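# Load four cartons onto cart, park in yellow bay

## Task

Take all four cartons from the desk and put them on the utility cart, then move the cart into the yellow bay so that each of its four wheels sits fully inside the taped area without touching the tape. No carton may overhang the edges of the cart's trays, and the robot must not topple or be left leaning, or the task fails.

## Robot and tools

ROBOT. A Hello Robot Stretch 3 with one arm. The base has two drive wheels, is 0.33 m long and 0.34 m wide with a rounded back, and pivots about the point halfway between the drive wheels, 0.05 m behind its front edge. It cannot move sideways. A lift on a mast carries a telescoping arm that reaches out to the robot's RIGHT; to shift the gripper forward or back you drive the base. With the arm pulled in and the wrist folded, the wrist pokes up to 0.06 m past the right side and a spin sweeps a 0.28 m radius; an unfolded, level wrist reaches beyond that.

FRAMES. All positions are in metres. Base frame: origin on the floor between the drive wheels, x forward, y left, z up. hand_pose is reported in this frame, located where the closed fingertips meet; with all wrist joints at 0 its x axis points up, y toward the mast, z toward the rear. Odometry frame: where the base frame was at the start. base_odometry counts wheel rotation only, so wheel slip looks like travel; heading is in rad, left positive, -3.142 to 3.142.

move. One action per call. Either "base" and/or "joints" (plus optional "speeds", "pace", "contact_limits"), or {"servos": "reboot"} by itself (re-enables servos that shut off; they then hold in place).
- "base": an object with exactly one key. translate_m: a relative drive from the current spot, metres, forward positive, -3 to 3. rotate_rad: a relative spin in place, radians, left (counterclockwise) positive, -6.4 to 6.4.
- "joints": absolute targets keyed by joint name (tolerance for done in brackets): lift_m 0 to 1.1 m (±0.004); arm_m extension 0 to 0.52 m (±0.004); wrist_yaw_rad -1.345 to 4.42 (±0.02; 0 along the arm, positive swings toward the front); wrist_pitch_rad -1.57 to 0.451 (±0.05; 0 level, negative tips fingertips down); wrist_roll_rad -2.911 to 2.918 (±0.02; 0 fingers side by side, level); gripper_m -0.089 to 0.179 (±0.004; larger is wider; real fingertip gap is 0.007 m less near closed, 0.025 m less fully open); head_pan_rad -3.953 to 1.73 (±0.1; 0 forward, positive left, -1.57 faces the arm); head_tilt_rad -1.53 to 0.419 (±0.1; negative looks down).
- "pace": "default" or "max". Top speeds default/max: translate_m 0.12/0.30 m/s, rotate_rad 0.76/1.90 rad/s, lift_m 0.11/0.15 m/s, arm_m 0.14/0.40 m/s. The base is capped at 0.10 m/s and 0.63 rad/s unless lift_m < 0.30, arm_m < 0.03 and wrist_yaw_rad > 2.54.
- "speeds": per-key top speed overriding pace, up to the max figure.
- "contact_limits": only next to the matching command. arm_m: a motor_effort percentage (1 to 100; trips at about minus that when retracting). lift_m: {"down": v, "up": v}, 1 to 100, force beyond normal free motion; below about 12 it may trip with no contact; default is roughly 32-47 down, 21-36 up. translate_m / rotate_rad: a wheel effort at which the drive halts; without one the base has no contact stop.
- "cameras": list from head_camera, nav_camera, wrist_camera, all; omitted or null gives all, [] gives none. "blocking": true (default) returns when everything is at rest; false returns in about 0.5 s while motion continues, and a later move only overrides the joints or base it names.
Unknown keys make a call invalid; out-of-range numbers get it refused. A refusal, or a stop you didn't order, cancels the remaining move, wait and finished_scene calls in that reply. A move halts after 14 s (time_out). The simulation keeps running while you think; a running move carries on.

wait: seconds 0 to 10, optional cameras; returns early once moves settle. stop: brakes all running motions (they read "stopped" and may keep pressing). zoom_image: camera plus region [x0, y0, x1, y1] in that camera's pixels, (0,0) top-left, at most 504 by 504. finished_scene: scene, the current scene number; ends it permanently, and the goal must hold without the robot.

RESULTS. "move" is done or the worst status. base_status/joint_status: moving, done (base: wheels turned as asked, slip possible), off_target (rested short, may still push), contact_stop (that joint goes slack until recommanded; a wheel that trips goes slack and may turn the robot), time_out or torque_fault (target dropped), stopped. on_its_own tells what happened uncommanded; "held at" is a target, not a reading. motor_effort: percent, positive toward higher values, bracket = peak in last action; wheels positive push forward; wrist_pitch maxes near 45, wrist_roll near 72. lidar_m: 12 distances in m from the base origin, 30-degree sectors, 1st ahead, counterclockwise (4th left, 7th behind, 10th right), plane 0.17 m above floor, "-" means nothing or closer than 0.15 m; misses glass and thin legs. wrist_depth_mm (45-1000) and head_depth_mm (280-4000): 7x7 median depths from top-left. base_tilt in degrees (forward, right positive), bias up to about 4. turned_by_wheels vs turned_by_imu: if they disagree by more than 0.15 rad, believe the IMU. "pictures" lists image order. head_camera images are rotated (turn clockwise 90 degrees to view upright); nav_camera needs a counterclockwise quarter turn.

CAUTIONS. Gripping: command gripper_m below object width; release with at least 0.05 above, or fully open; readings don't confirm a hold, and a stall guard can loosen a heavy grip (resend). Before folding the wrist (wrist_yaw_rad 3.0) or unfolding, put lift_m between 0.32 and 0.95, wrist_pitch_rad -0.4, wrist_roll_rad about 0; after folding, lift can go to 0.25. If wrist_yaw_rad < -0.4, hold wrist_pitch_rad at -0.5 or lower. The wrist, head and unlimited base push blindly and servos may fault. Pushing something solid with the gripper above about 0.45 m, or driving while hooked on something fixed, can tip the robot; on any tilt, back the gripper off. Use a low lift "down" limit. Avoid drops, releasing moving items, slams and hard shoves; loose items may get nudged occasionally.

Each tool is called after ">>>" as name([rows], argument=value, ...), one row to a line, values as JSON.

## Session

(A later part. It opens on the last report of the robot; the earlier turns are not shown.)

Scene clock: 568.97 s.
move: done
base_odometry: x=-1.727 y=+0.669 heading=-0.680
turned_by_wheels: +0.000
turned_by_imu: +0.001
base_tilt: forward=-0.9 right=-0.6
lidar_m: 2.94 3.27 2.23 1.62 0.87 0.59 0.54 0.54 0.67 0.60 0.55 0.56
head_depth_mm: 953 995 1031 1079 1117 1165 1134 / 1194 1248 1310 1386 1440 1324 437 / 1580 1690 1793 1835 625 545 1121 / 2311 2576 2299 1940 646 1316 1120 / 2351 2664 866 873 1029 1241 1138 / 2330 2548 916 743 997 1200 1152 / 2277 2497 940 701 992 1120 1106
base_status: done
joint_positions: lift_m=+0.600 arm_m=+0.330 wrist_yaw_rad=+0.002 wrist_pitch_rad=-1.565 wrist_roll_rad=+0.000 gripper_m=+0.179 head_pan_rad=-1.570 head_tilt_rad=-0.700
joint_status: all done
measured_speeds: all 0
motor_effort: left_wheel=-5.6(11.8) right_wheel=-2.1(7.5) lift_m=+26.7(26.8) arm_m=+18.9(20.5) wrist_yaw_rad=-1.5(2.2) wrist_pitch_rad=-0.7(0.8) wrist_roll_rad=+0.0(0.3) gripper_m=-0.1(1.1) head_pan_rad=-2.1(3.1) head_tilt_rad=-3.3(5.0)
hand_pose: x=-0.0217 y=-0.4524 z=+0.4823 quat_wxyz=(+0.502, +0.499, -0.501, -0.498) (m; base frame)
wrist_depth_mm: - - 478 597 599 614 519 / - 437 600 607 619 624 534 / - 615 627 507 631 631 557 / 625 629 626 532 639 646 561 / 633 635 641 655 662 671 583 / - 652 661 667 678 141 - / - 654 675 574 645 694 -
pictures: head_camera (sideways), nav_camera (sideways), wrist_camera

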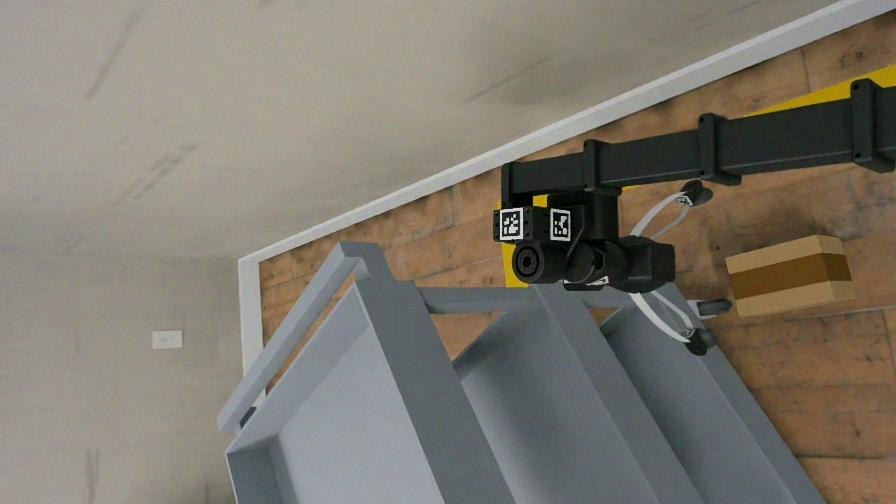

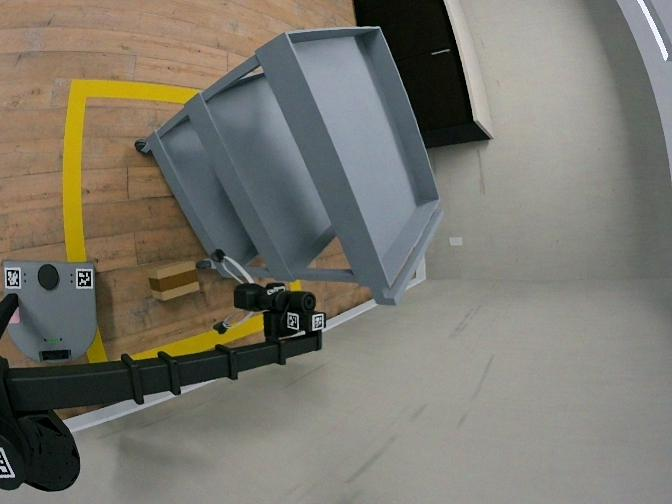

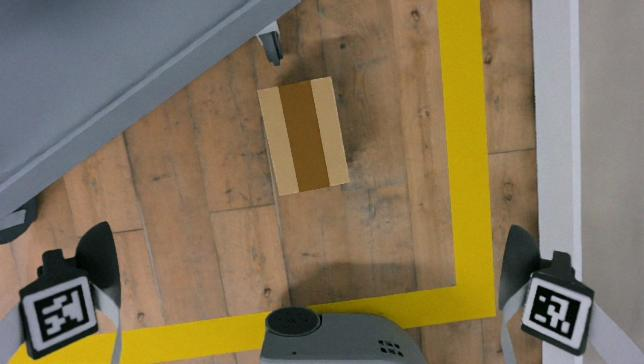

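>>> move(base={"translate_m":0.017}, joints={"arm_m":0.425,"wrist_yaw_rad":0.18,"lift_m":0.4})

Scene clock: 584.70 s.
move: done
base_odometry: x=-1.713 y=+0.658 heading=-0.680
turned_by_wheels: +0.000
turned_by_imu: +0.001
base_tilt: forward=-0.9 right=-0.5
lidar_m: 2.91 3.26 2.23 1.63 0.92 0.61 0.55 0.56 0.69 0.58 0.54 0.55
head_depth_mm: 984 1025 1064 1111 1154 1195 1152 / 1228 1292 1352 1428 1480 1355 1172 / 1635 1742 1860 1837 1559 756 634 / 2298 2603 2341 1887 858 1292 1119 / 2360 2660 875 879 1054 1239 1139 / 2303 2563 924 730 1001 1180 1156 / 2262 2492 939 688 991 1101 1106
base_status: done
joint_positions: lift_m=+0.400 arm_m=+0.425 wrist_yaw_rad=+0.178 wrist_pitch_rad=-1.565 wrist_roll_rad=+0.000 gripper_m=+0.179 head_pan_rad=-1.570 head_tilt_rad=-0.700
joint_status: all done
measured_speeds: all 0
motor_effort: left_wheel=+3.1(8.6) right_wheel=+5.4(9.9) lift_m=+25.4(29.3) arm_m=+18.5(21.1) wrist_yaw_rad=+1.1(2.4) wrist_pitch_rad=-0.3(0.7) wrist_roll_rad=+0.1(0.3) gripper_m=+0.6(0.9) head_pan_rad=-2.4(3.4) head_tilt_rad=-4.5(5.1)
hand_pose: x=-0.0257 y=-0.5477 z=+0.2823 quat_wxyz=(+0.544, +0.541, -0.455, -0.452) (m; base frame)
wrist_depth_mm: - - - 412 416 420 424 / - - 288 420 423 427 438 / - 429 426 429 434 439 441 / 428 428 430 324 448 446 450 / 438 445 445 332 454 456 464 / - 450 452 337 461 142 474 / 462 464 465 469 477 479 -
pictures: head_camera (sideways), nav_camera (sideways), wrist_camera

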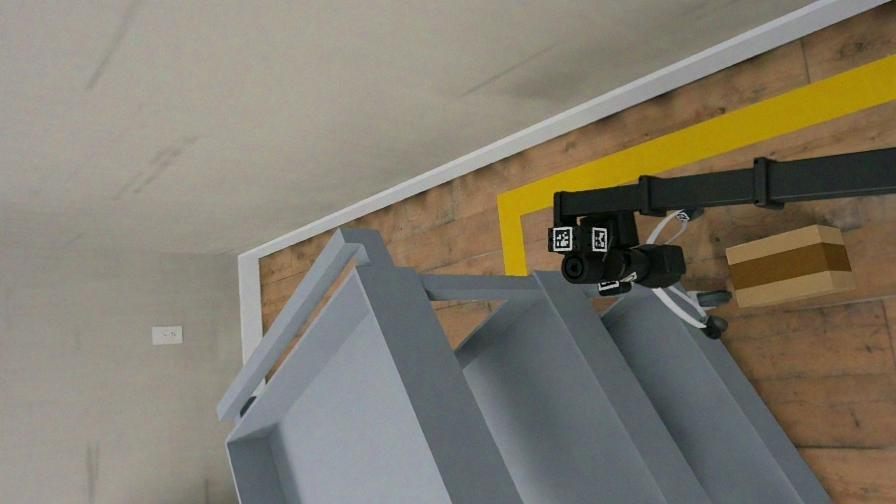

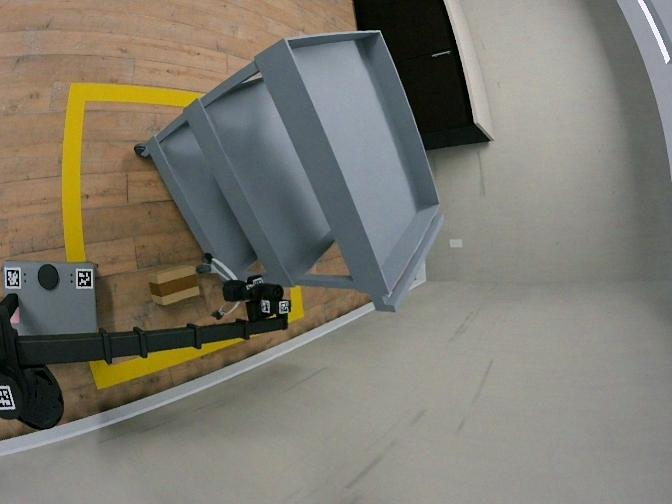

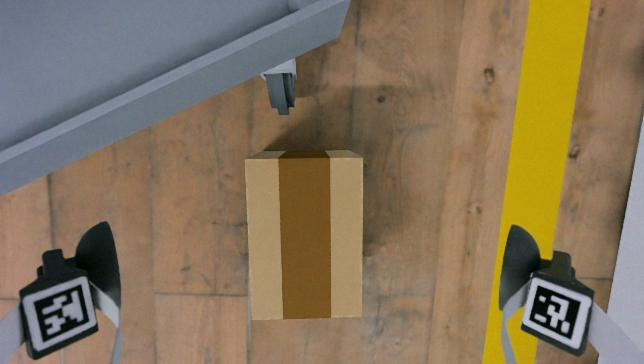

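>>> move(base={"translate_m":0.012}, joints={"arm_m":0.4}, cameras=[])

>>> move(joints={"lift_m":0.17}, cameras=["wrist_camera"])

>>> move(joints={"gripper_m":0.06}, cameras=[])

>>> move(joints={"lift_m":0.5})

Scene clock: 592.17 s.
move: done
base_odometry: x=-1.704 y=+0.651 heading=-0.680
turned_by_wheels: +0.000
turned_by_imu: +0.000
base_tilt: forward=-0.9 right=-0.5
lidar_m: 2.91 3.25 2.24 1.63 0.94 0.62 0.57 0.57 0.70 0.58 0.53 0.54
head_depth_mm: 1009 1045 1086 1134 1176 1223 1153 / 1252 1319 1381 1453 1503 1358 1172 / 1665 1783 1900 1851 1603 1263 633 / 2314 2580 844 1821 940 1165 1100 / 2355 2657 885 1024 1042 1242 1158 / 2310 2539 935 730 998 1177 1149 / 2289 2502 939 692 992 1100 1088
base_status: done
joint_positions: lift_m=+0.400 arm_m=+0.400 wrist_yaw_rad=+0.178 wrist_pitch_rad=-1.565 wrist_roll_rad=+0.000 gripper_m=+0.179 head_pan_rad=-1.570 head_tilt_rad=-0.700
joint_status: all done
measured_speeds: all 0
motor_effort: left_wheel=+3.2(9.2) right_wheel=+4.7(9.8) lift_m=+27.8(27.8) arm_m=-20.3(20.7) wrist_yaw_rad=+1.0(1.5) wrist_pitch_rad=-0.4(0.8) wrist_roll_rad=+0.0(0.2) gripper_m=+0.3(0.9) head_pan_rad=-2.4(3.4) head_tilt_rad=-4.3(5.0)
hand_pose: x=-0.0257 y=-0.5227 z=+0.2823 quat_wxyz=(+0.544, +0.541, -0.455, -0.452) (m; base frame)
wrist_depth_mm: - - - 414 418 424 428 / - - 419 422 430 425 440 / 281 424 424 430 435 437 444 / 426 429 435 321 438 449 453 / 428 446 445 329 456 456 465 / - 456 454 338 465 141 477 / 453 467 472 468 478 486 -
pictures: none
No camera images: "cameras" was empty.

Scene clock: 595.10 s.
move: done
base_odometry: x=-1.704 y=+0.651 heading=-0.681
turned_by_wheels: +0.000
turned_by_imu: +0.000
base_tilt: forward=-0.9 right=-0.5
lidar_m: 2.90 3.26 2.23 1.62 0.94 0.62 0.57 0.57 0.70 0.58 0.53 0.54
head_depth_mm: 1008 1044 1088 1132 1180 1224 1149 / 1258 1320 1376 1456 1497 1358 1170 / 1668 1776 1897 1855 1597 1325 1126 / 2313 2607 844 1834 1549 995 1107 / 2349 2676 883 1025 1055 1236 1138 / 2312 2561 931 731 998 1177 1153 / 2256 2520 938 692 992 1100 1089
base_status: not commanded
joint_positions: lift_m=+0.170 arm_m=+0.400 wrist_yaw_rad=+0.180 wrist_pitch_rad=-1.566 wrist_roll_rad=+0.000 gripper_m=+0.179 head_pan_rad=-1.570 head_tilt_rad=-0.700
joint_status: all done
measured_speeds: all 0
motor_effort: left_wheel=-1.7(3.8) right_wheel=+7.9(8.2) lift_m=+25.1(26.8) arm_m=-16.6(20.5) wrist_yaw_rad=-0.8(1.9) wrist_pitch_rad=-0.5(0.8) wrist_roll_rad=+0.2(0.3) gripper_m=+0.0(1.2) head_pan_rad=-2.7(3.4) head_tilt_rad=-4.7(5.4)
hand_pose: x=-0.0257 y=-0.5225 z=+0.0524 quat_wxyz=(+0.544, +0.542, -0.454, -0.452) (m; base frame)
wrist_depth_mm: 192 193 194 196 200 202 202 / 194 198 198 202 203 205 207 / 200 201 202 204 207 208 211 / 205 90 91 91 92 212 218 / 208 92 92 93 95 144 221 / - 94 95 96 97 98 227 / 119 96 97 98 99 101 233
pictures: wrist_camera

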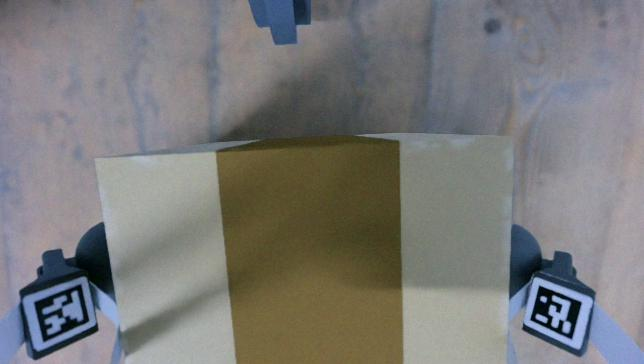

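Scene clock: 596.97 s.
move: done
base_odometry: x=-1.704 y=+0.651 heading=-0.681
turned_by_wheels: +0.000
turned_by_imu: +0.000
base_tilt: forward=-0.9 right=-0.6
lidar_m: 2.91 3.24 2.22 1.62 0.94 0.62 0.57 0.57 0.70 0.58 0.53 0.54
head_depth_mm: 1005 1047 1089 1134 1177 1220 1150 / 1260 1319 1384 1458 1502 1357 1173 / 1678 1778 1892 1854 1589 1324 1126 / 2320 2589 847 1821 1547 996 1104 / 2354 2654 884 1023 1057 1237 1141 / 2300 2525 933 731 996 1175 1151 / 2272 2499 940 692 992 1103 1086
base_status: not commanded
joint_positions: lift_m=+0.170 arm_m=+0.400 wrist_yaw_rad=+0.181 wrist_pitch_rad=-1.568 wrist_roll_rad=-0.001 gripper_m=+0.062 head_pan_rad=-1.570 head_tilt_rad=-0.700
joint_status: all done
measured_speeds: all 0
motor_effort: left_wheel=-1.2(2.2) right_wheel=+8.1(8.2) lift_m=+23.6(25.2) arm_m=-15.4(17.3) wrist_yaw_rad=-1.5(1.9) wrist_pitch_rad=+0.0(0.5) wrist_roll_rad=+0.3(0.4) gripper_m=-40.6(100.0) head_pan_rad=-3.0(3.9) head_tilt_rad=-4.2(5.2)
hand_pose: x=-0.0259 y=-0.5219 z=+0.0524 quat_wxyz=(+0.544, +0.543, -0.453, -0.452) (m; base frame)
wrist_depth_mm: 193 194 196 197 200 201 203 / 196 198 201 202 205 206 207 / 202 202 203 205 208 209 213 / 206 91 92 92 93 213 218 / 210 93 94 94 96 218 222 / 116 95 95 97 99 99 229 / 221 98 98 99 100 231 233
pictures: none
No camera images: "cameras" was empty.

Scene clock: 600.80 s.
move: done
base_odometry: x=-1.704 y=+0.651 heading=-0.681
turned_by_wheels: +0.000
turned_by_imu: +0.001
base_tilt: forward=-1.0 right=-0.6
lidar_m: 2.91 3.24 2.22 1.63 0.94 0.62 0.57 0.57 0.70 0.58 0.53 0.54
head_depth_mm: 1005 1042 1088 1134 1176 1225 1154 / 1253 1309 1385 1451 1500 1356 1175 / 1674 1775 1912 1854 779 630 540 / 2324 2602 843 1819 773 919 1140 / 2351 2657 884 1023 1048 1235 1154 / 2303 2530 932 730 997 1175 1157 / 2267 2506 939 693 992 1096 1088
base_status: not commanded
joint_positions: lift_m=+0.500 arm_m=+0.400 wrist_yaw_rad=+0.182 wrist_pitch_rad=-1.565 wrist_roll_rad=-0.005 gripper_m=+0.065 head_pan_rad=-1.570 head_tilt_rad=-0.701
joint_status: all done
measured_speeds: all 0
on_its_own: gripper_m is held at +0.064, not at your +0.060, by its stall guard, which is not easing now
motor_effort: left_wheel=-2.5(3.6) right_wheel=+5.8(8.4) lift_m=+34.3(35.6) arm_m=-11.2(15.4) wrist_yaw_rad=-1.7(4.4) wrist_pitch_rad=-0.9(2.4) wrist_roll_rad=+1.7(2.5) gripper_m=-17.1(40.5) head_pan_rad=-4.3(4.3) head_tilt_rad=-2.4(5.0)
hand_pose: x=-0.0257 y=-0.5227 z=+0.3823 quat_wxyz=(+0.546, +0.543, -0.452, -0.450) (m; base frame)
wrist_depth_mm: - - - 342 513 522 514 / - - 387 512 520 520 527 / - 352 197 172 523 533 528 / 527 522 130 130 132 554 528 / 528 531 134 136 137 562 501 / 549 123 139 140 142 577 515 / 556 122 144 144 146 590 511
pictures: head_camera (sideways), nav_camera (sideways), wrist_camera

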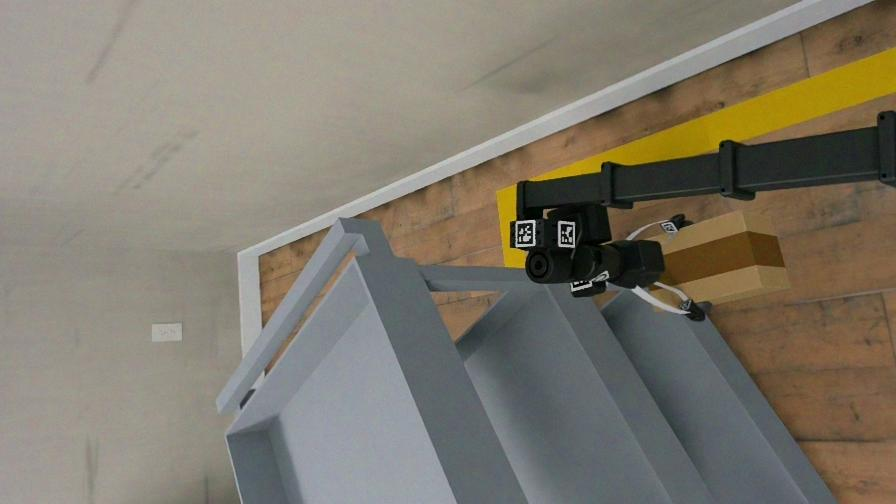

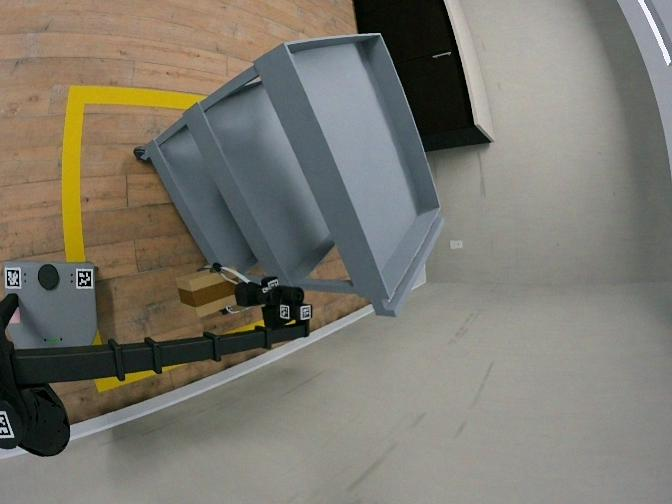

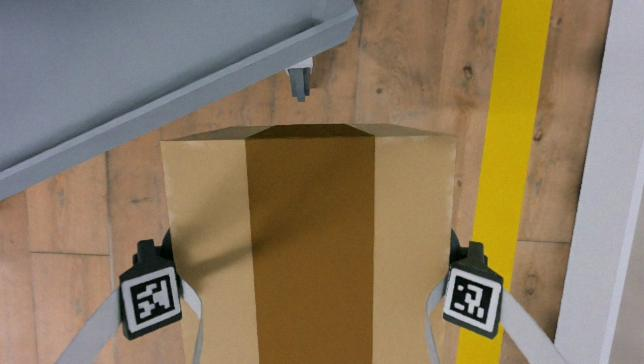

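>>> move(joints={"arm_m":0.1}, cameras=[])

>>> move(joints={"lift_m":1.09,"gripper_m":0.06}, cameras=[])

>>> move(base={"rotate_rad":0.75})

Scene clock: 620.80 s.
move: done
base_odometry: x=-1.704 y=+0.651 heading=-0.681
turned_by_wheels: +0.000
turned_by_imu: +0.001
base_tilt: forward=-1.0 right=-0.6
lidar_m: 2.90 3.23 2.23 1.63 0.94 0.62 0.57 0.57 0.70 0.58 0.53 0.54
head_depth_mm: 1006 1047 1088 1133 1177 1220 1151 / 1255 1321 1382 1461 1500 1357 1170 / 1667 1779 1896 1852 1594 1350 534 / 2316 2597 846 1824 1550 1335 539 / 2352 2661 886 1028 1055 1256 1157 / 2309 2519 933 731 1001 1176 1158 / 2253 2491 940 692 992 1097 1087
base_status: not commanded
joint_positions: lift_m=+0.500 arm_m=+0.100 wrist_yaw_rad=+0.181 wrist_pitch_rad=-1.565 wrist_roll_rad=-0.004 gripper_m=+0.065 head_pan_rad=-1.570 head_tilt_rad=-0.701
joint_status: all done
measured_speeds: all 0
on_its_own: gripper_m is held at +0.064, not at your +0.060, by its stall guard, which is not easing now
motor_effort: left_wheel=-2.5(3.8) right_wheel=+5.6(6.0) lift_m=+30.6(34.6) arm_m=-20.5(22.0) wrist_yaw_rad=-1.3(2.2) wrist_pitch_rad=-0.5(0.8) wrist_roll_rad=+1.5(1.8) gripper_m=-17.0(18.2) head_pan_rad=-3.9(4.7) head_tilt_rad=-0.4(2.4)
hand_pose: x=-0.0257 y=-0.2228 z=+0.3823 quat_wxyz=(+0.546, +0.543, -0.453, -0.450) (m; base frame)
wrist_depth_mm: 495 493 498 508 513 514 516 / 501 504 516 515 528 524 526 / 520 518 197 172 528 539 533 / 526 530 130 130 132 549 560 / 534 - 134 135 137 562 565 / 547 123 138 139 141 570 585 / 551 123 144 145 146 591 527
pictures: none
No camera images: "cameras" was empty.

Scene clock: 627.00 s.
move: done
base_odometry: x=-1.704 y=+0.651 heading=-0.681
turned_by_wheels: +0.000
turned_by_imu: +0.001
base_tilt: forward=-0.9 right=-0.6
lidar_m: 2.92 3.23 2.23 1.62 0.94 0.62 0.57 0.57 0.70 0.58 0.53 0.54
head_depth_mm: - - 1094 1132 1178 1223 1138 / - - 1319 1325 1368 316 290 / - - - - 350 307 - / 2379 - - - 347 306 - / 2362 2650 896 764 355 311 1135 / 2312 2518 934 733 996 1130 1152 / 2277 2516 937 692 991 1096 1090
base_status: not commanded
joint_positions: lift_m=+1.090 arm_m=+0.100 wrist_yaw_rad=+0.181 wrist_pitch_rad=-1.565 wrist_roll_rad=-0.004 gripper_m=+0.061 head_pan_rad=-1.570 head_tilt_rad=-0.701
joint_status: all done
measured_speeds: all 0
motor_effort: left_wheel=-2.2(3.6) right_wheel=+5.7(6.0) lift_m=+34.3(36.4) arm_m=-10.8(20.3) wrist_yaw_rad=-1.8(2.3) wrist_pitch_rad=-0.6(0.9) wrist_roll_rad=+1.7(1.8) gripper_m=-18.2(45.7) head_pan_rad=-3.9(4.9) head_tilt_rad=+2.4(3.0)
hand_pose: x=-0.0257 y=-0.2228 z=+0.9723 quat_wxyz=(+0.546, +0.543, -0.453, -0.450) (m; base frame)
wrist_depth_mm: 565 599 - - - - - / - - - - - - - / - - 195 172 - - - / - - 130 130 132 - - / - - 134 135 137 - - / - 122 138 139 141 - - / - 122 144 144 146 103 -
pictures: none
No camera images: "cameras" was empty.

Scene clock: 629.30 s.
move: done
base_odometry: x=-1.704 y=+0.651 heading=+0.069
turned_by_wheels: +0.749
turned_by_imu: +0.748
base_tilt: forward=-0.9 right=-0.6
lidar_m: 2.22 1.62 1.63 0.75 0.58 0.57 0.60 0.68 0.54 0.54 2.97 2.91
head_depth_mm: - - 946 760 1000 1152 1130 / - - 942 757 969 315 290 / - - - - 351 307 - / 2232 - - - 347 306 - / 2388 2581 926 765 355 311 1135 / 2509 2842 2463 1810 1572 1305 1152 / 3229 3204 2448 1906 1570 1323 1153
base_status: done
joint_positions: lift_m=+1.090 arm_m=+0.100 wrist_yaw_rad=+0.181 wrist_pitch_rad=-1.565 wrist_roll_rad=-0.004 gripper_m=+0.061 head_pan_rad=-1.570 head_tilt_rad=-0.700
joint_status: not commanded
measured_speeds: all 0
motor_effort: left_wheel=-9.9(15.2) right_wheel=+10.2(14.3) lift_m=+33.0(34.5) arm_m=-12.0(12.0) wrist_yaw_rad=-1.6(2.1) wrist_pitch_rad=-0.6(0.8) wrist_roll_rad=+1.4(1.7) gripper_m=-18.9(19.4) head_pan_rad=-4.1(5.2) head_tilt_rad=+2.2(3.7)
hand_pose: x=-0.0257 y=-0.2228 z=+0.9723 quat_wxyz=(+0.546, +0.543, -0.453, -0.450) (m; base frame)
wrist_depth_mm: - - - - 589 576 - / - - - - - - - / - - 196 172 - - - / - - 130 130 132 - - / - - 134 135 137 - - / - 123 138 139 141 - - / - 122 143 144 146 102 -
pictures: head_camera (sideways), nav_camera (sideways), wrist_camera

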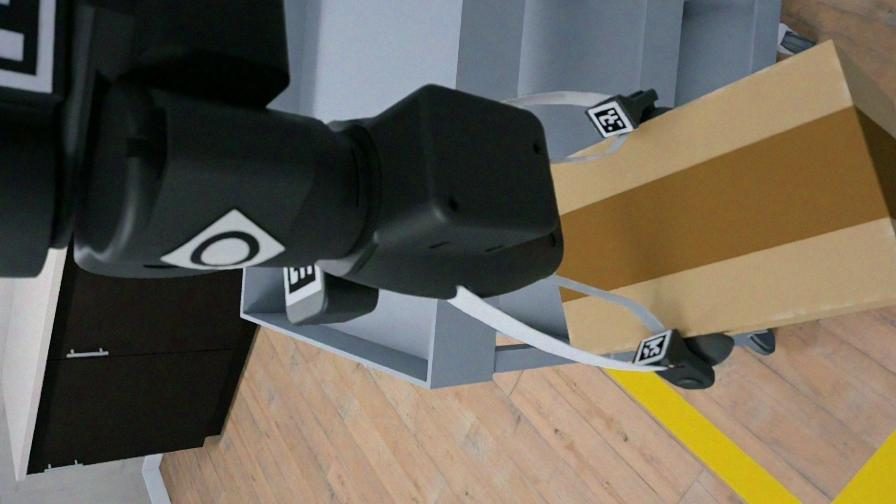

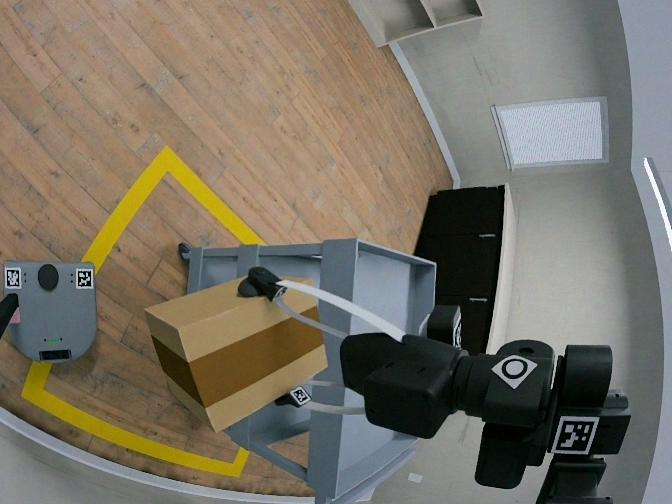

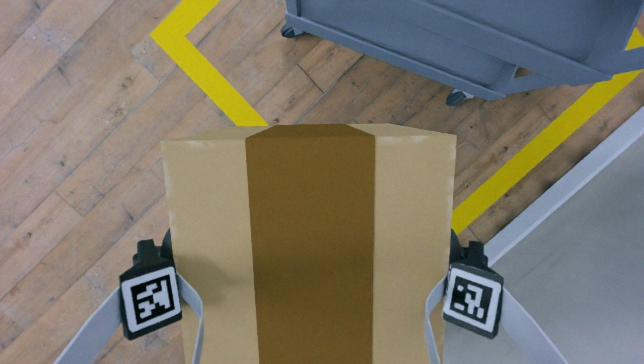

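>>> move(base={"rotate_rad":-1.571}, cameras=[])

>>> move(base={"translate_m":0.15}, cameras=[])

>>> move(base={"rotate_rad":1.49}, cameras=[])

>>> move(joints={"arm_m":0.5,"wrist_yaw_rad":0})

Scene clock: 646.97 s.
move: done
base_odometry: x=-1.704 y=+0.651 heading=-1.502
turned_by_wheels: -1.570
turned_by_imu: -1.566
base_tilt: forward=-0.9 right=-0.6
lidar_m: 0.54 2.97 2.90 2.23 1.63 1.63 0.77 0.58 0.57 0.60 0.85 0.55
head_depth_mm: - - 573 638 736 872 1041 / - - 602 682 757 315 289 / - - - - 351 307 - / 544 - - - 347 306 - / 571 648 760 891 355 311 1138 / 609 699 820 987 1221 1306 1153 / 654 757 901 1105 1424 1327 1147
base_status: done
joint_positions: lift_m=+1.090 arm_m=+0.100 wrist_yaw_rad=+0.181 wrist_pitch_rad=-1.565 wrist_roll_rad=-0.004 gripper_m=+0.061 head_pan_rad=-1.570 head_tilt_rad=-0.700
joint_status: not commanded
measured_speeds: all 0
motor_effort: left_wheel=+8.5(15.4) right_wheel=-12.4(14.7) lift_m=+29.6(31.6) arm_m=-19.0(20.8) wrist_yaw_rad=-1.7(2.3) wrist_pitch_rad=-0.5(0.8) wrist_roll_rad=+1.6(1.7) gripper_m=-18.5(19.4) head_pan_rad=-4.7(5.6) head_tilt_rad=+2.1(4.3)
hand_pose: x=-0.0257 y=-0.2228 z=+0.9723 quat_wxyz=(+0.546, +0.543, -0.453, -0.450) (m; base frame)
wrist_depth_mm: 582 - - - - - - / - - - - - - - / - - 195 171 - - - / - - 130 130 132 - - / - - 134 135 137 - - / - 122 138 139 141 - - / - 122 144 144 146 - -
pictures: none
No camera images: "cameras" was empty.

Scene clock: 649.60 s.
move: done
base_odometry: x=-1.694 y=+0.501 heading=-1.501
turned_by_wheels: +0.000
turned_by_imu: +0.002
base_tilt: forward=-0.9 right=-0.6
lidar_m: 0.38 0.41 2.83 2.29 2.22 1.74 0.88 0.66 0.65 0.68 0.50 0.39
head_depth_mm: - - 664 740 853 1012 1127 / - - 697 790 878 315 289 / - - - - 351 307 - / 629 - - - 347 306 - / 661 751 878 1030 355 311 1136 / 705 810 948 1144 1413 1296 1155 / 758 876 1043 1287 1521 1323 1109
base_status: done
joint_positions: lift_m=+1.090 arm_m=+0.100 wrist_yaw_rad=+0.181 wrist_pitch_rad=-1.565 wrist_roll_rad=-0.004 gripper_m=+0.061 head_pan_rad=-1.570 head_tilt_rad=-0.700
joint_status: not commanded
measured_speeds: all 0
motor_effort: left_wheel=+7.2(13.6) right_wheel=+0.0(8.4) lift_m=+28.1(29.7) arm_m=-16.1(18.9) wrist_yaw_rad=-2.0(2.2) wrist_pitch_rad=-0.4(0.8) wrist_roll_rad=+1.7(1.7) gripper_m=-17.8(19.4) head_pan_rad=-4.2(6.2) head_tilt_rad=+2.1(3.4)
hand_pose: x=-0.0257 y=-0.2228 z=+0.9723 quat_wxyz=(+0.546, +0.543, -0.453, -0.450) (m; base frame)
wrist_depth_mm: - 589 - - - - - / - 836 - - - - - / - 892 195 171 - - - / - - 130 130 132 - - / - 779 134 135 137 - - / 601 122 139 140 141 - - / - 122 144 144 146 - -
pictures: none
No camera images: "cameras" was empty.

Scene clock: 653.07 s.
move: done
base_odometry: x=-1.694 y=+0.501 heading=-0.012
turned_by_wheels: +1.489
turned_by_imu: +1.487
base_tilt: forward=-0.9 right=-0.6
lidar_m: 3.11 2.26 1.73 0.93 0.68 0.65 0.67 0.53 0.39 0.38 0.40 2.83
head_depth_mm: - - 894 761 637 862 1074 / - - 897 758 565 316 289 / - - - - 351 307 - / 2045 - - - 348 306 - / 2144 2302 916 745 355 311 1057 / 2224 2455 2375 718 586 759 1131 / 2353 2628 2452 1919 1523 1330 1149
base_status: done
joint_positions: lift_m=+1.090 arm_m=+0.100 wrist_yaw_rad=+0.181 wrist_pitch_rad=-1.565 wrist_roll_rad=-0.004 gripper_m=+0.061 head_pan_rad=-1.570 head_tilt_rad=-0.700
joint_status: not commanded
measured_speeds: all 0
motor_effort: left_wheel=-8.2(15.1) right_wheel=+11.9(14.3) lift_m=+28.1(28.3) arm_m=-19.5(20.5) wrist_yaw_rad=-1.7(2.1) wrist_pitch_rad=-0.5(0.8) wrist_roll_rad=+1.4(1.7) gripper_m=-17.5(19.6) head_pan_rad=-4.5(5.9) head_tilt_rad=+1.8(3.2)
hand_pose: x=-0.0257 y=-0.2228 z=+0.9723 quat_wxyz=(+0.546, +0.543, -0.453, -0.450) (m; base frame)
wrist_depth_mm: - - - 304 280 260 - / - - - 638 - 302 285 / - - 196 172 167 - - / - - 130 130 132 - - / - - 134 135 137 - - / - 123 138 139 141 - - / - 122 144 144 146 103 -
pictures: none
No camera images: "cameras" was empty.

Scene clock: 657.20 s.
move: done
base_odometry: x=-1.694 y=+0.501 heading=-0.012
turned_by_wheels: +0.000
turned_by_imu: +0.001
base_tilt: forward=-0.9 right=-0.6
lidar_m: 3.11 2.25 1.73 0.93 0.68 0.65 0.67 0.53 0.39 0.38 0.40 2.83
head_depth_mm: 2137 2413 913 762 637 862 1073 / 2095 1982 901 756 633 858 1077 / 1878 2039 865 729 630 856 1069 / 478 559 580 683 582 855 1070 / 2162 2279 641 719 584 849 1067 / 2226 2469 2385 718 585 828 1131 / 2360 2658 2453 1905 1525 1329 1151
base_status: not commanded
joint_positions: lift_m=+1.090 arm_m=+0.500 wrist_yaw_rad=+0.002 wrist_pitch_rad=-1.565 wrist_roll_rad=-0.004 gripper_m=+0.061 head_pan_rad=-1.570 head_tilt_rad=-0.700
joint_status: all done
measured_speeds: all 0
motor_effort: left_wheel=-8.2(9.3) right_wheel=+11.3(12.0) lift_m=+30.7(30.8) arm_m=+18.5(21.9) wrist_yaw_rad=-1.7(3.8) wrist_pitch_rad=-0.6(0.9) wrist_roll_rad=+1.3(1.7) gripper_m=-18.6(19.1) head_pan_rad=-2.8(5.2) head_tilt_rad=+1.1(2.8)
hand_pose: x=-0.0217 y=-0.6224 z=+0.9723 quat_wxyz=(+0.503, +0.500, -0.500, -0.497) (m; base frame)
wrist_depth_mm: - 278 - - - - - / - 263 - - - - - / - 267 127 128 130 - - / - 273 129 130 132 - - / - 268 134 135 137 - - / - 123 138 139 141 - - / - 119 143 144 146 - -
pictures: head_camera (sideways), nav_camera (sideways), wrist_camera

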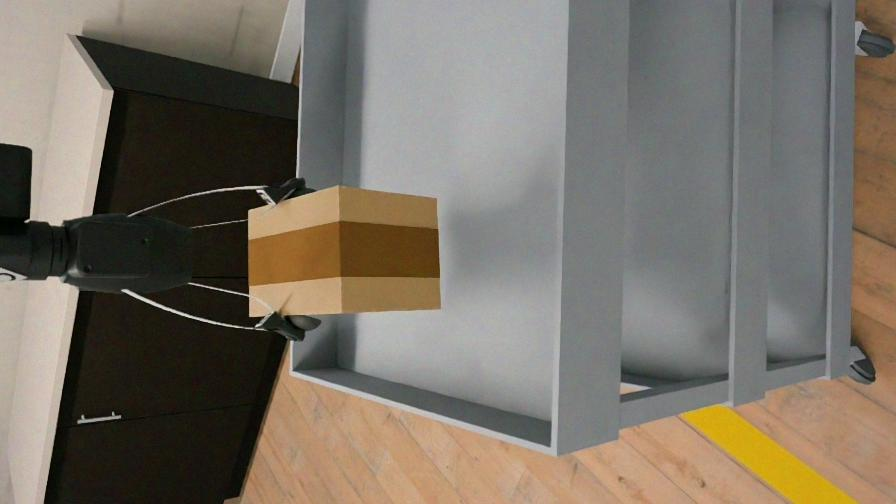

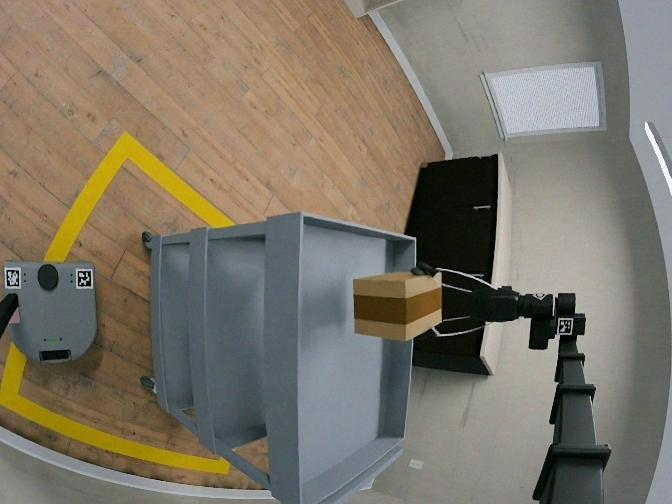

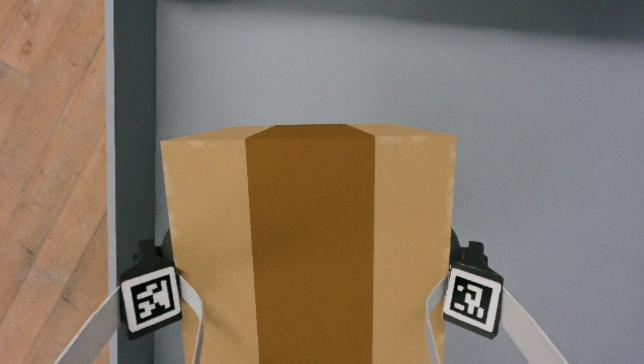

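>>> move(joints={"arm_m":0.475}, cameras=[])

>>> move(joints={"lift_m":0.9}, speeds={"lift_m":0.04}, contact_limits={"lift_m":{"down":15}})

Scene clock: 682.60 s.
move: done
base_odometry: x=-1.694 y=+0.501 heading=-0.012
turned_by_wheels: +0.000
turned_by_imu: +0.001
base_tilt: forward=-0.9 right=-0.6
lidar_m: 3.12 2.26 1.73 0.93 0.68 0.65 0.67 0.53 0.40 0.38 0.40 2.83
head_depth_mm: 2154 2418 911 761 637 861 1074 / 2110 1982 902 756 634 860 1077 / 1875 2029 880 727 630 854 1075 / 457 532 572 610 583 854 1068 / 2134 2302 639 699 584 848 1064 / 2228 2477 2377 717 584 828 1130 / 2364 2635 2464 1919 1525 1330 1148
base_status: not commanded
joint_positions: lift_m=+1.090 arm_m=+0.475 wrist_yaw_rad=+0.002 wrist_pitch_rad=-1.565 wrist_roll_rad=-0.004 gripper_m=+0.061 head_pan_rad=-1.570 head_tilt_rad=-0.700
joint_status: all done
measured_speeds: all 0
motor_effort: left_wheel=-8.4(8.7) right_wheel=+11.1(11.6) lift_m=+33.6(33.7) arm_m=-19.5(21.3) wrist_yaw_rad=-2.5(2.5) wrist_pitch_rad=-0.6(0.8) wrist_roll_rad=+1.5(1.7) gripper_m=-18.8(19.1) head_pan_rad=-2.7(4.9) head_tilt_rad=+0.8(1.9)
hand_pose: x=-0.0217 y=-0.5974 z=+0.9723 quat_wxyz=(+0.503, +0.500, -0.500, -0.497) (m; base frame)
wrist_depth_mm: - 277 - - - - - / - 264 - - - - - / - 269 127 128 130 - - / - 272 130 130 132 - - / - 267 134 135 137 - - / - 123 138 139 141 - - / - 119 143 144 146 - -
pictures: none
No camera images: "cameras" was empty.

Scene clock: 685.47 s.
move: contact_stop
base_odometry: x=-1.694 y=+0.501 heading=-0.012
turned_by_wheels: +0.000
turned_by_imu: +0.000
base_tilt: forward=-0.8 right=-0.5
lidar_m: 3.10 2.26 1.73 0.93 0.67 0.65 0.68 0.53 0.39 0.38 0.40 2.82
head_depth_mm: 2135 - 894 761 637 861 1073 / 390 1961 902 757 635 861 1076 / 482 2037 899 728 630 856 1074 / 489 519 678 618 583 852 1070 / 2145 2298 882 679 584 850 1067 / 2237 2475 2369 718 586 828 1133 / 2373 2632 2444 1913 1523 1331 1150
base_status: not commanded
joint_positions: lift_m=+1.001 arm_m=+0.475 wrist_yaw_rad=+0.001 wrist_pitch_rad=-1.569 wrist_roll_rad=-0.004 gripper_m=+0.061 head_pan_rad=-1.570 head_tilt_rad=-0.700
joint_status: lift_m contact_stop (moved -0.089 of -0.190)
measured_speeds: translate_m=+0.000 rotate_rad=+0.000 lift_m=+0.005 arm_m=+0.000 wrist_yaw_rad=+0.000 wrist_pitch_rad=+0.000 wrist_roll_rad=+0.000 head_pan_rad=+0.000 head_tilt_rad=+0.000
on_its_own: lift_m is slack since a contact_stop (your +0.900 is given up)
motor_effort: left_wheel=-7.2(9.3) right_wheel=+8.0(11.5) lift_m=+23.5(31.6) arm_m=-16.8(20.3) wrist_yaw_rad=-1.2(2.3) wrist_pitch_rad=+0.1(1.0) wrist_roll_rad=+1.3(1.7) gripper_m=-18.3(19.2) head_pan_rad=-2.9(4.6) head_tilt_rad=+1.5(2.3)
contact_limits: lift_m down 15 (down: maximum 72; up: maximum 65)
hand_pose: x=-0.0217 y=-0.5964 z=+0.8829 quat_wxyz=(+0.502, +0.501, -0.499, -0.499) (m; base frame)
wrist_depth_mm: 195 229 230 233 234 236 240 / 197 233 236 238 241 243 243 / 210 238 240 240 243 247 250 / 202 242 129 129 132 254 258 / 206 248 131 133 135 259 263 / 208 124 135 136 137 268 268 / 98 123 137 139 141 272 273
pictures: head_camera (sideways), nav_camera (sideways), wrist_camera

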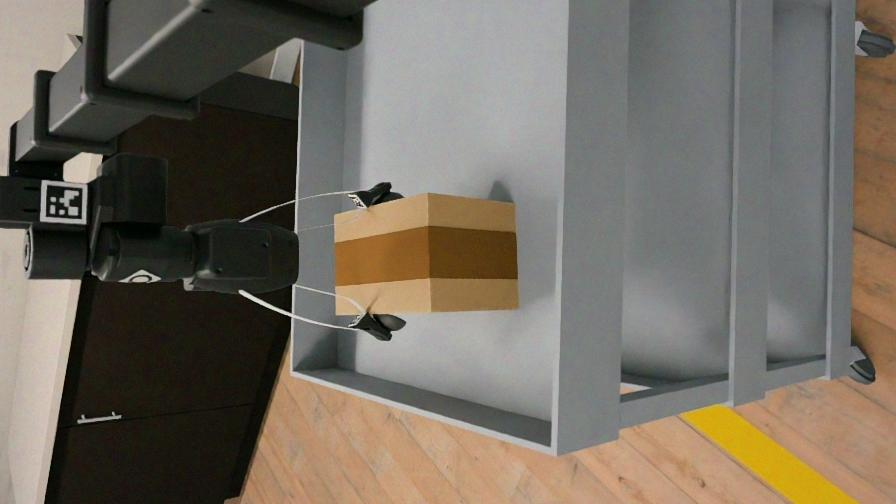

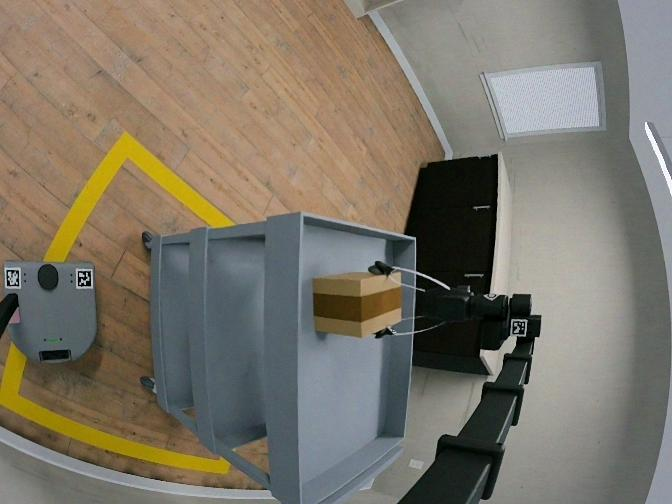

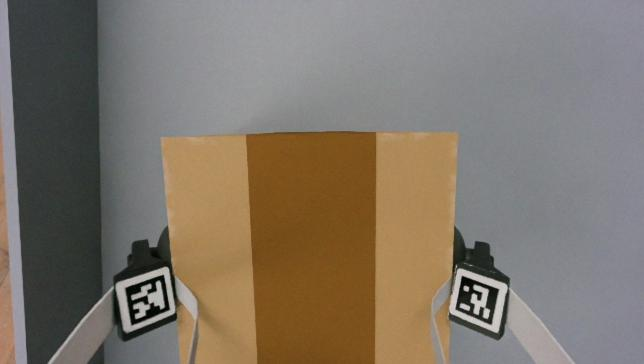

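>>> move(joints={"gripper_m":0.179}, cameras=[])

>>> move(joints={"lift_m":1.09}, speeds={"lift_m":0.06})

>>> move(joints={"arm_m":0.05})

Scene clock: 694.80 s.
move: done
base_odometry: x=-1.694 y=+0.501 heading=-0.012
turned_by_wheels: +0.000
turned_by_imu: +0.001
base_tilt: forward=-0.9 right=-0.6
lidar_m: 3.09 2.25 1.74 0.93 0.68 0.65 0.67 0.53 0.40 0.38 0.40 2.83
head_depth_mm: 2110 - 894 761 636 861 1075 / 389 1961 901 756 632 858 1074 / 483 2030 897 728 631 856 1071 / 490 518 679 619 583 853 1068 / 2143 2298 884 678 583 846 1064 / 2233 2456 2367 717 585 827 1133 / 2363 2660 2445 1902 1521 1331 1148
base_status: not commanded
joint_positions: lift_m=+1.002 arm_m=+0.475 wrist_yaw_rad=+0.001 wrist_pitch_rad=-1.566 wrist_roll_rad=-0.004 gripper_m=+0.179 head_pan_rad=-1.570 head_tilt_rad=-0.700
joint_status: all done
measured_speeds: all 0
on_its_own: lift_m is slack since a contact_stop (your +0.900 is given up)
motor_effort: left_wheel=-7.6(7.9) right_wheel=+8.0(8.2) lift_m=+28.6(29.0) arm_m=-9.8(12.8) wrist_yaw_rad=-1.4(2.0) wrist_pitch_rad=-0.3(0.5) wrist_roll_rad=+1.3(1.4) gripper_m=-0.2(93.8) head_pan_rad=-1.9(3.8) head_tilt_rad=+0.3(1.3)
contact_limits: lift_m down 15 (down: maximum 72; up: maximum 65)
hand_pose: x=-0.0217 y=-0.5970 z=+0.8844 quat_wxyz=(+0.502, +0.500, -0.500, -0.498) (m; base frame)
wrist_depth_mm: 195 229 231 233 237 238 240 / 197 234 234 239 240 243 245 / 209 239 237 242 245 249 251 / 203 245 129 129 132 253 256 / 195 247 132 134 136 257 264 / - 137 135 136 139 141 266 / 115 262 138 140 142 272 275
pictures: none
No camera images: "cameras" was empty.

Scene clock: 696.83 s.
move: done
base_odometry: x=-1.694 y=+0.501 heading=-0.012
turned_by_wheels: +0.000
turned_by_imu: +0.000
base_tilt: forward=-1.0 right=-0.5
lidar_m: 3.10 2.25 1.73 0.93 0.68 0.65 0.67 0.53 0.39 0.38 0.40 2.82
head_depth_mm: 2159 2421 908 763 637 861 1074 / 2100 1977 900 756 634 860 1078 / 1877 2028 896 729 630 856 1072 / 456 533 878 619 582 853 1068 / 2143 2282 880 697 584 849 1064 / 2222 2444 2382 718 584 827 1128 / 2362 2643 2447 1899 1526 1329 1149
base_status: not commanded
joint_positions: lift_m=+1.090 arm_m=+0.475 wrist_yaw_rad=+0.001 wrist_pitch_rad=-1.566 wrist_roll_rad=-0.004 gripper_m=+0.179 head_pan_rad=-1.570 head_tilt_rad=-0.700
joint_status: all done
measured_speeds: all 0
motor_effort: left_wheel=-6.7(7.4) right_wheel=+8.1(8.3) lift_m=+31.5(34.4) arm_m=-7.6(10.7) wrist_yaw_rad=-1.5(1.9) wrist_pitch_rad=-0.4(0.5) wrist_roll_rad=+1.3(1.4) gripper_m=+0.3(1.1) head_pan_rad=-2.1(4.1) head_tilt_rad=+0.2(1.4)
hand_pose: x=-0.0217 y=-0.5970 z=+0.9724 quat_wxyz=(+0.502, +0.500, -0.500, -0.498) (m; base frame)
wrist_depth_mm: - 278 - - - - - / - 265 - - - - - / - 270 - 214 - - - / - 276 217 217 219 - - / - 265 222 222 224 - - / - 135 227 229 230 141 - / - 280 233 233 236 - -
pictures: head_camera (sideways), nav_camera (sideways), wrist_camera

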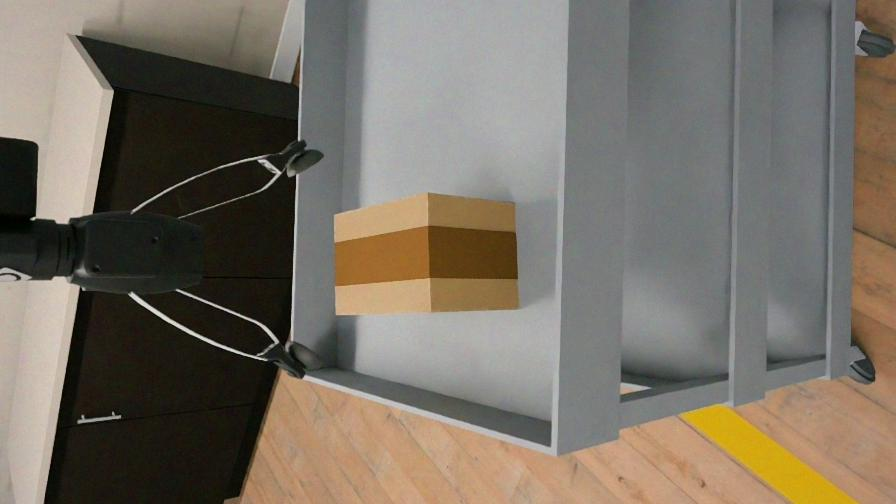

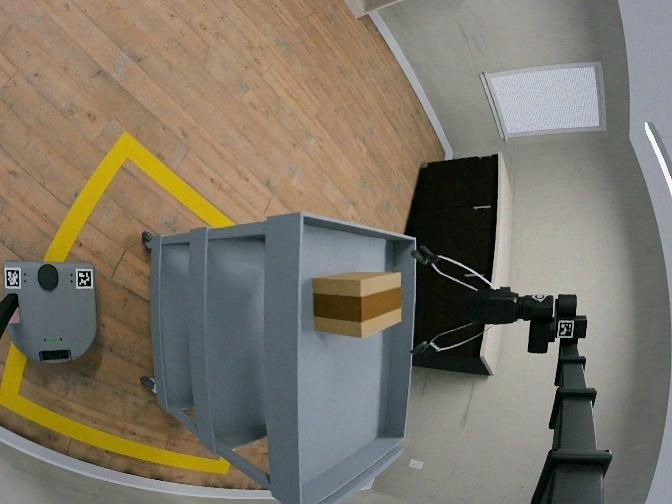

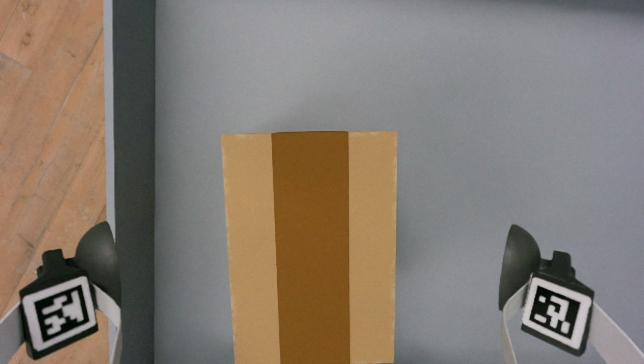

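Scene clock: 701.17 s.
move: done
base_odometry: x=-1.694 y=+0.501 heading=-0.012
turned_by_wheels: +0.000
turned_by_imu: +0.001
base_tilt: forward=-1.0 right=-0.6
lidar_m: 3.11 2.25 1.74 0.93 0.68 0.65 0.67 0.53 0.40 0.38 0.40 2.83
head_depth_mm: - - - 736 638 882 1060 / - - - 759 - 841 1077 / - - - - - 788 1074 / 2021 - - - - 791 1070 / 2146 2294 898 721 640 849 1065 / 2225 2449 2387 719 585 793 1109 / 2361 2642 2461 1908 1533 1351 1128
base_status: not commanded
joint_positions: lift_m=+1.090 arm_m=+0.050 wrist_yaw_rad=+0.001 wrist_pitch_rad=-1.566 wrist_roll_rad=-0.004 gripper_m=+0.179 head_pan_rad=-1.570 head_tilt_rad=-0.700
joint_status: all done
measured_speeds: all 0
motor_effort: left_wheel=-6.5(8.1) right_wheel=+7.9(8.3) lift_m=+25.1(31.3) arm_m=-20.5(21.4) wrist_yaw_rad=-1.7(1.9) wrist_pitch_rad=-0.5(0.5) wrist_roll_rad=+1.3(1.4) gripper_m=-0.5(1.3) head_pan_rad=-2.0(3.8) head_tilt_rad=+0.3(1.7)
hand_pose: x=-0.0217 y=-0.1720 z=+0.9724 quat_wxyz=(+0.502, +0.500, -0.500, -0.498) (m; base frame)
wrist_depth_mm: - - - 559 - - - / - - - - - - - / - - - - - - - / - - - 957 - - - / - - - - - - - / - - - - - 141 - / - - - - - 126 -
pictures: head_camera (sideways), nav_camera (sideways), wrist_camera

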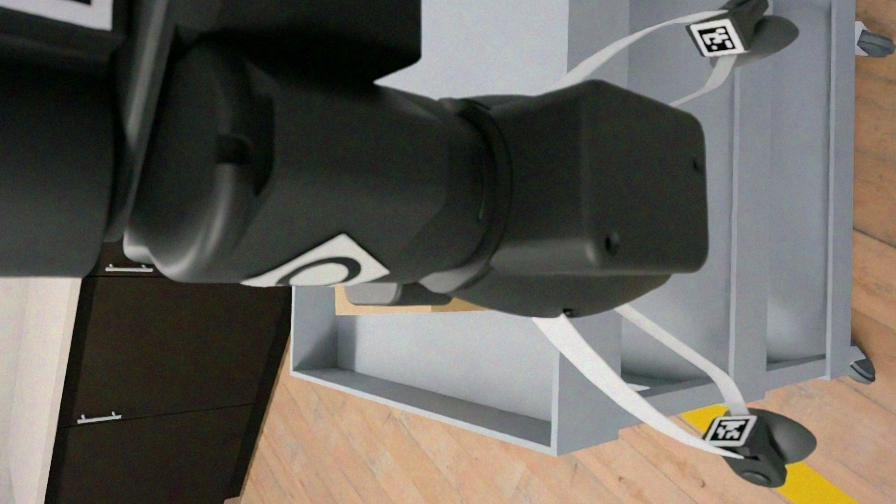

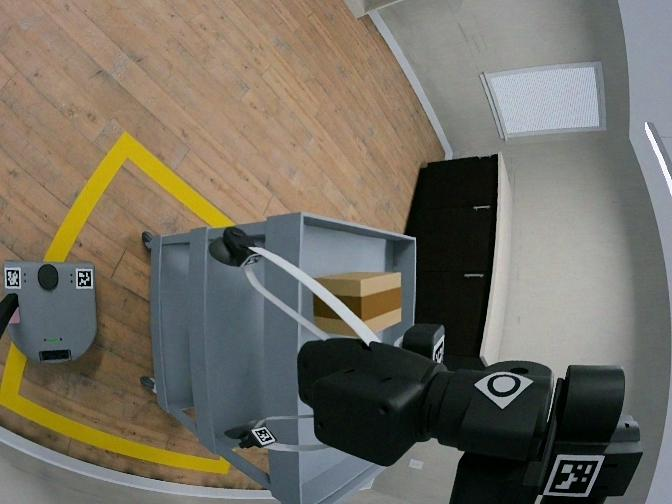

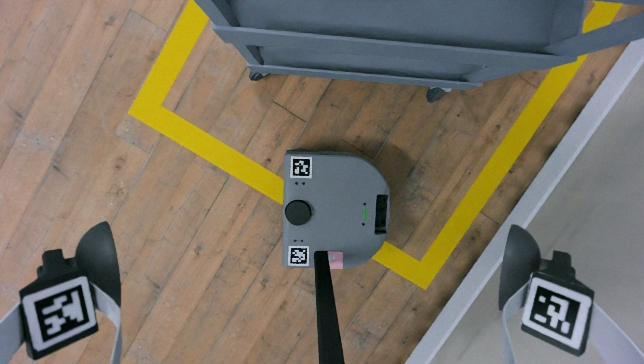

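>>> move(base={"rotate_rad":0.2305}, cameras=[])

>>> move(base={"translate_m":1.707}, cameras=[])

>>> move(base={"rotate_rad":2.417})

>>> move(joints={"arm_m":0.4,"wrist_yaw_rad":-1.07})

Scene clock: 744.27 s.
move: done
base_odometry: x=-1.694 y=+0.501 heading=+0.218
turned_by_wheels: +0.230
turned_by_imu: +0.230
base_tilt: forward=-0.9 right=-0.6
lidar_m: 2.26 1.74 1.35 0.77 0.65 0.65 0.74 0.44 0.38 0.38 2.86 2.82
head_depth_mm: - - - 736 621 559 932 / - - - 602 - 839 997 / - - - - - 820 1050 / 2381 - - - - 809 1070 / 2525 2825 2490 1937 1469 1252 1115 / 3367 3469 2468 1925 1615 1365 1152 / 3073 3236 2450 1912 1561 1349 1128
base_status: done
joint_positions: lift_m=+1.090 arm_m=+0.050 wrist_yaw_rad=+0.001 wrist_pitch_rad=-1.566 wrist_roll_rad=-0.004 gripper_m=+0.179 head_pan_rad=-1.570 head_tilt_rad=-0.700
joint_status: not commanded
measured_speeds: all 0
motor_effort: left_wheel=-8.5(13.0) right_wheel=+10.0(14.5) lift_m=+26.1(26.2) arm_m=-18.6(19.0) wrist_yaw_rad=-1.3(2.0) wrist_pitch_rad=-0.2(0.5) wrist_roll_rad=+1.3(1.4) gripper_m=+1.4(1.4) head_pan_rad=-1.2(2.2) head_tilt_rad=-0.7(2.1)
hand_pose: x=-0.0217 y=-0.1720 z=+0.9724 quat_wxyz=(+0.502, +0.500, -0.500, -0.498) (m; base frame)
wrist_depth_mm: - - - 559 - 311 284 / - - - - 594 - 342 / - - - - - - - / - - - 963 - - - / - - - - - - - / - - - - - 142 - / - - - - - 125 -
pictures: none
No camera images: "cameras" was empty.

Scene clock: 759.27 s.
move: time_out
base_odometry: x=-0.333 y=+0.802 heading=+0.218
turned_by_wheels: -0.001
turned_by_imu: +0.011
base_tilt: forward=-0.9 right=-0.5
lidar_m: 0.87 0.89 1.20 1.05 1.66 1.65 1.50 1.43 2.95 2.33 1.93 2.10
head_depth_mm: - - - 1924 1625 1393 1155 / - - - 1979 - 1328 1169 / - - - - - 1292 1168 / 2733 - - - - 1290 1164 / 2471 2782 2480 1936 1547 1344 1162 / 2058 2342 2371 1912 1619 1358 1154 / 2005 2195 2281 1911 1566 1353 1132
base_status: translate_m time_out (by the wheels' count: +1.3932 of +1.7070)
joint_positions: lift_m=+1.090 arm_m=+0.050 wrist_yaw_rad=+0.001 wrist_pitch_rad=-1.566 wrist_roll_rad=-0.004 gripper_m=+0.179 head_pan_rad=-1.570 head_tilt_rad=-0.700
joint_status: not commanded
measured_speeds: all 0
motor_effort: left_wheel=+1.4(6.3) right_wheel=+2.3(15.5) lift_m=+32.1(32.6) arm_m=-19.8(21.0) wrist_yaw_rad=-1.3(1.9) wrist_pitch_rad=-0.4(0.6) wrist_roll_rad=+1.3(1.5) gripper_m=+0.4(1.5) head_pan_rad=-0.1(3.0) head_tilt_rad=-3.4(3.9)
hand_pose: x=-0.0217 y=-0.1720 z=+0.9724 quat_wxyz=(+0.502, +0.500, -0.500, -0.498) (m; base frame)
wrist_depth_mm: - - - - - - - / - - - - - - - / - - - - - - - / - - - 953 - - - / - - - - - - - / - - - - - 141 - / - - - - - - -
pictures: none
No camera images: "cameras" was empty.

not run: a stop that you did not command came earlier in this reply.

not run: a stop that you did not command came earlier in this reply.


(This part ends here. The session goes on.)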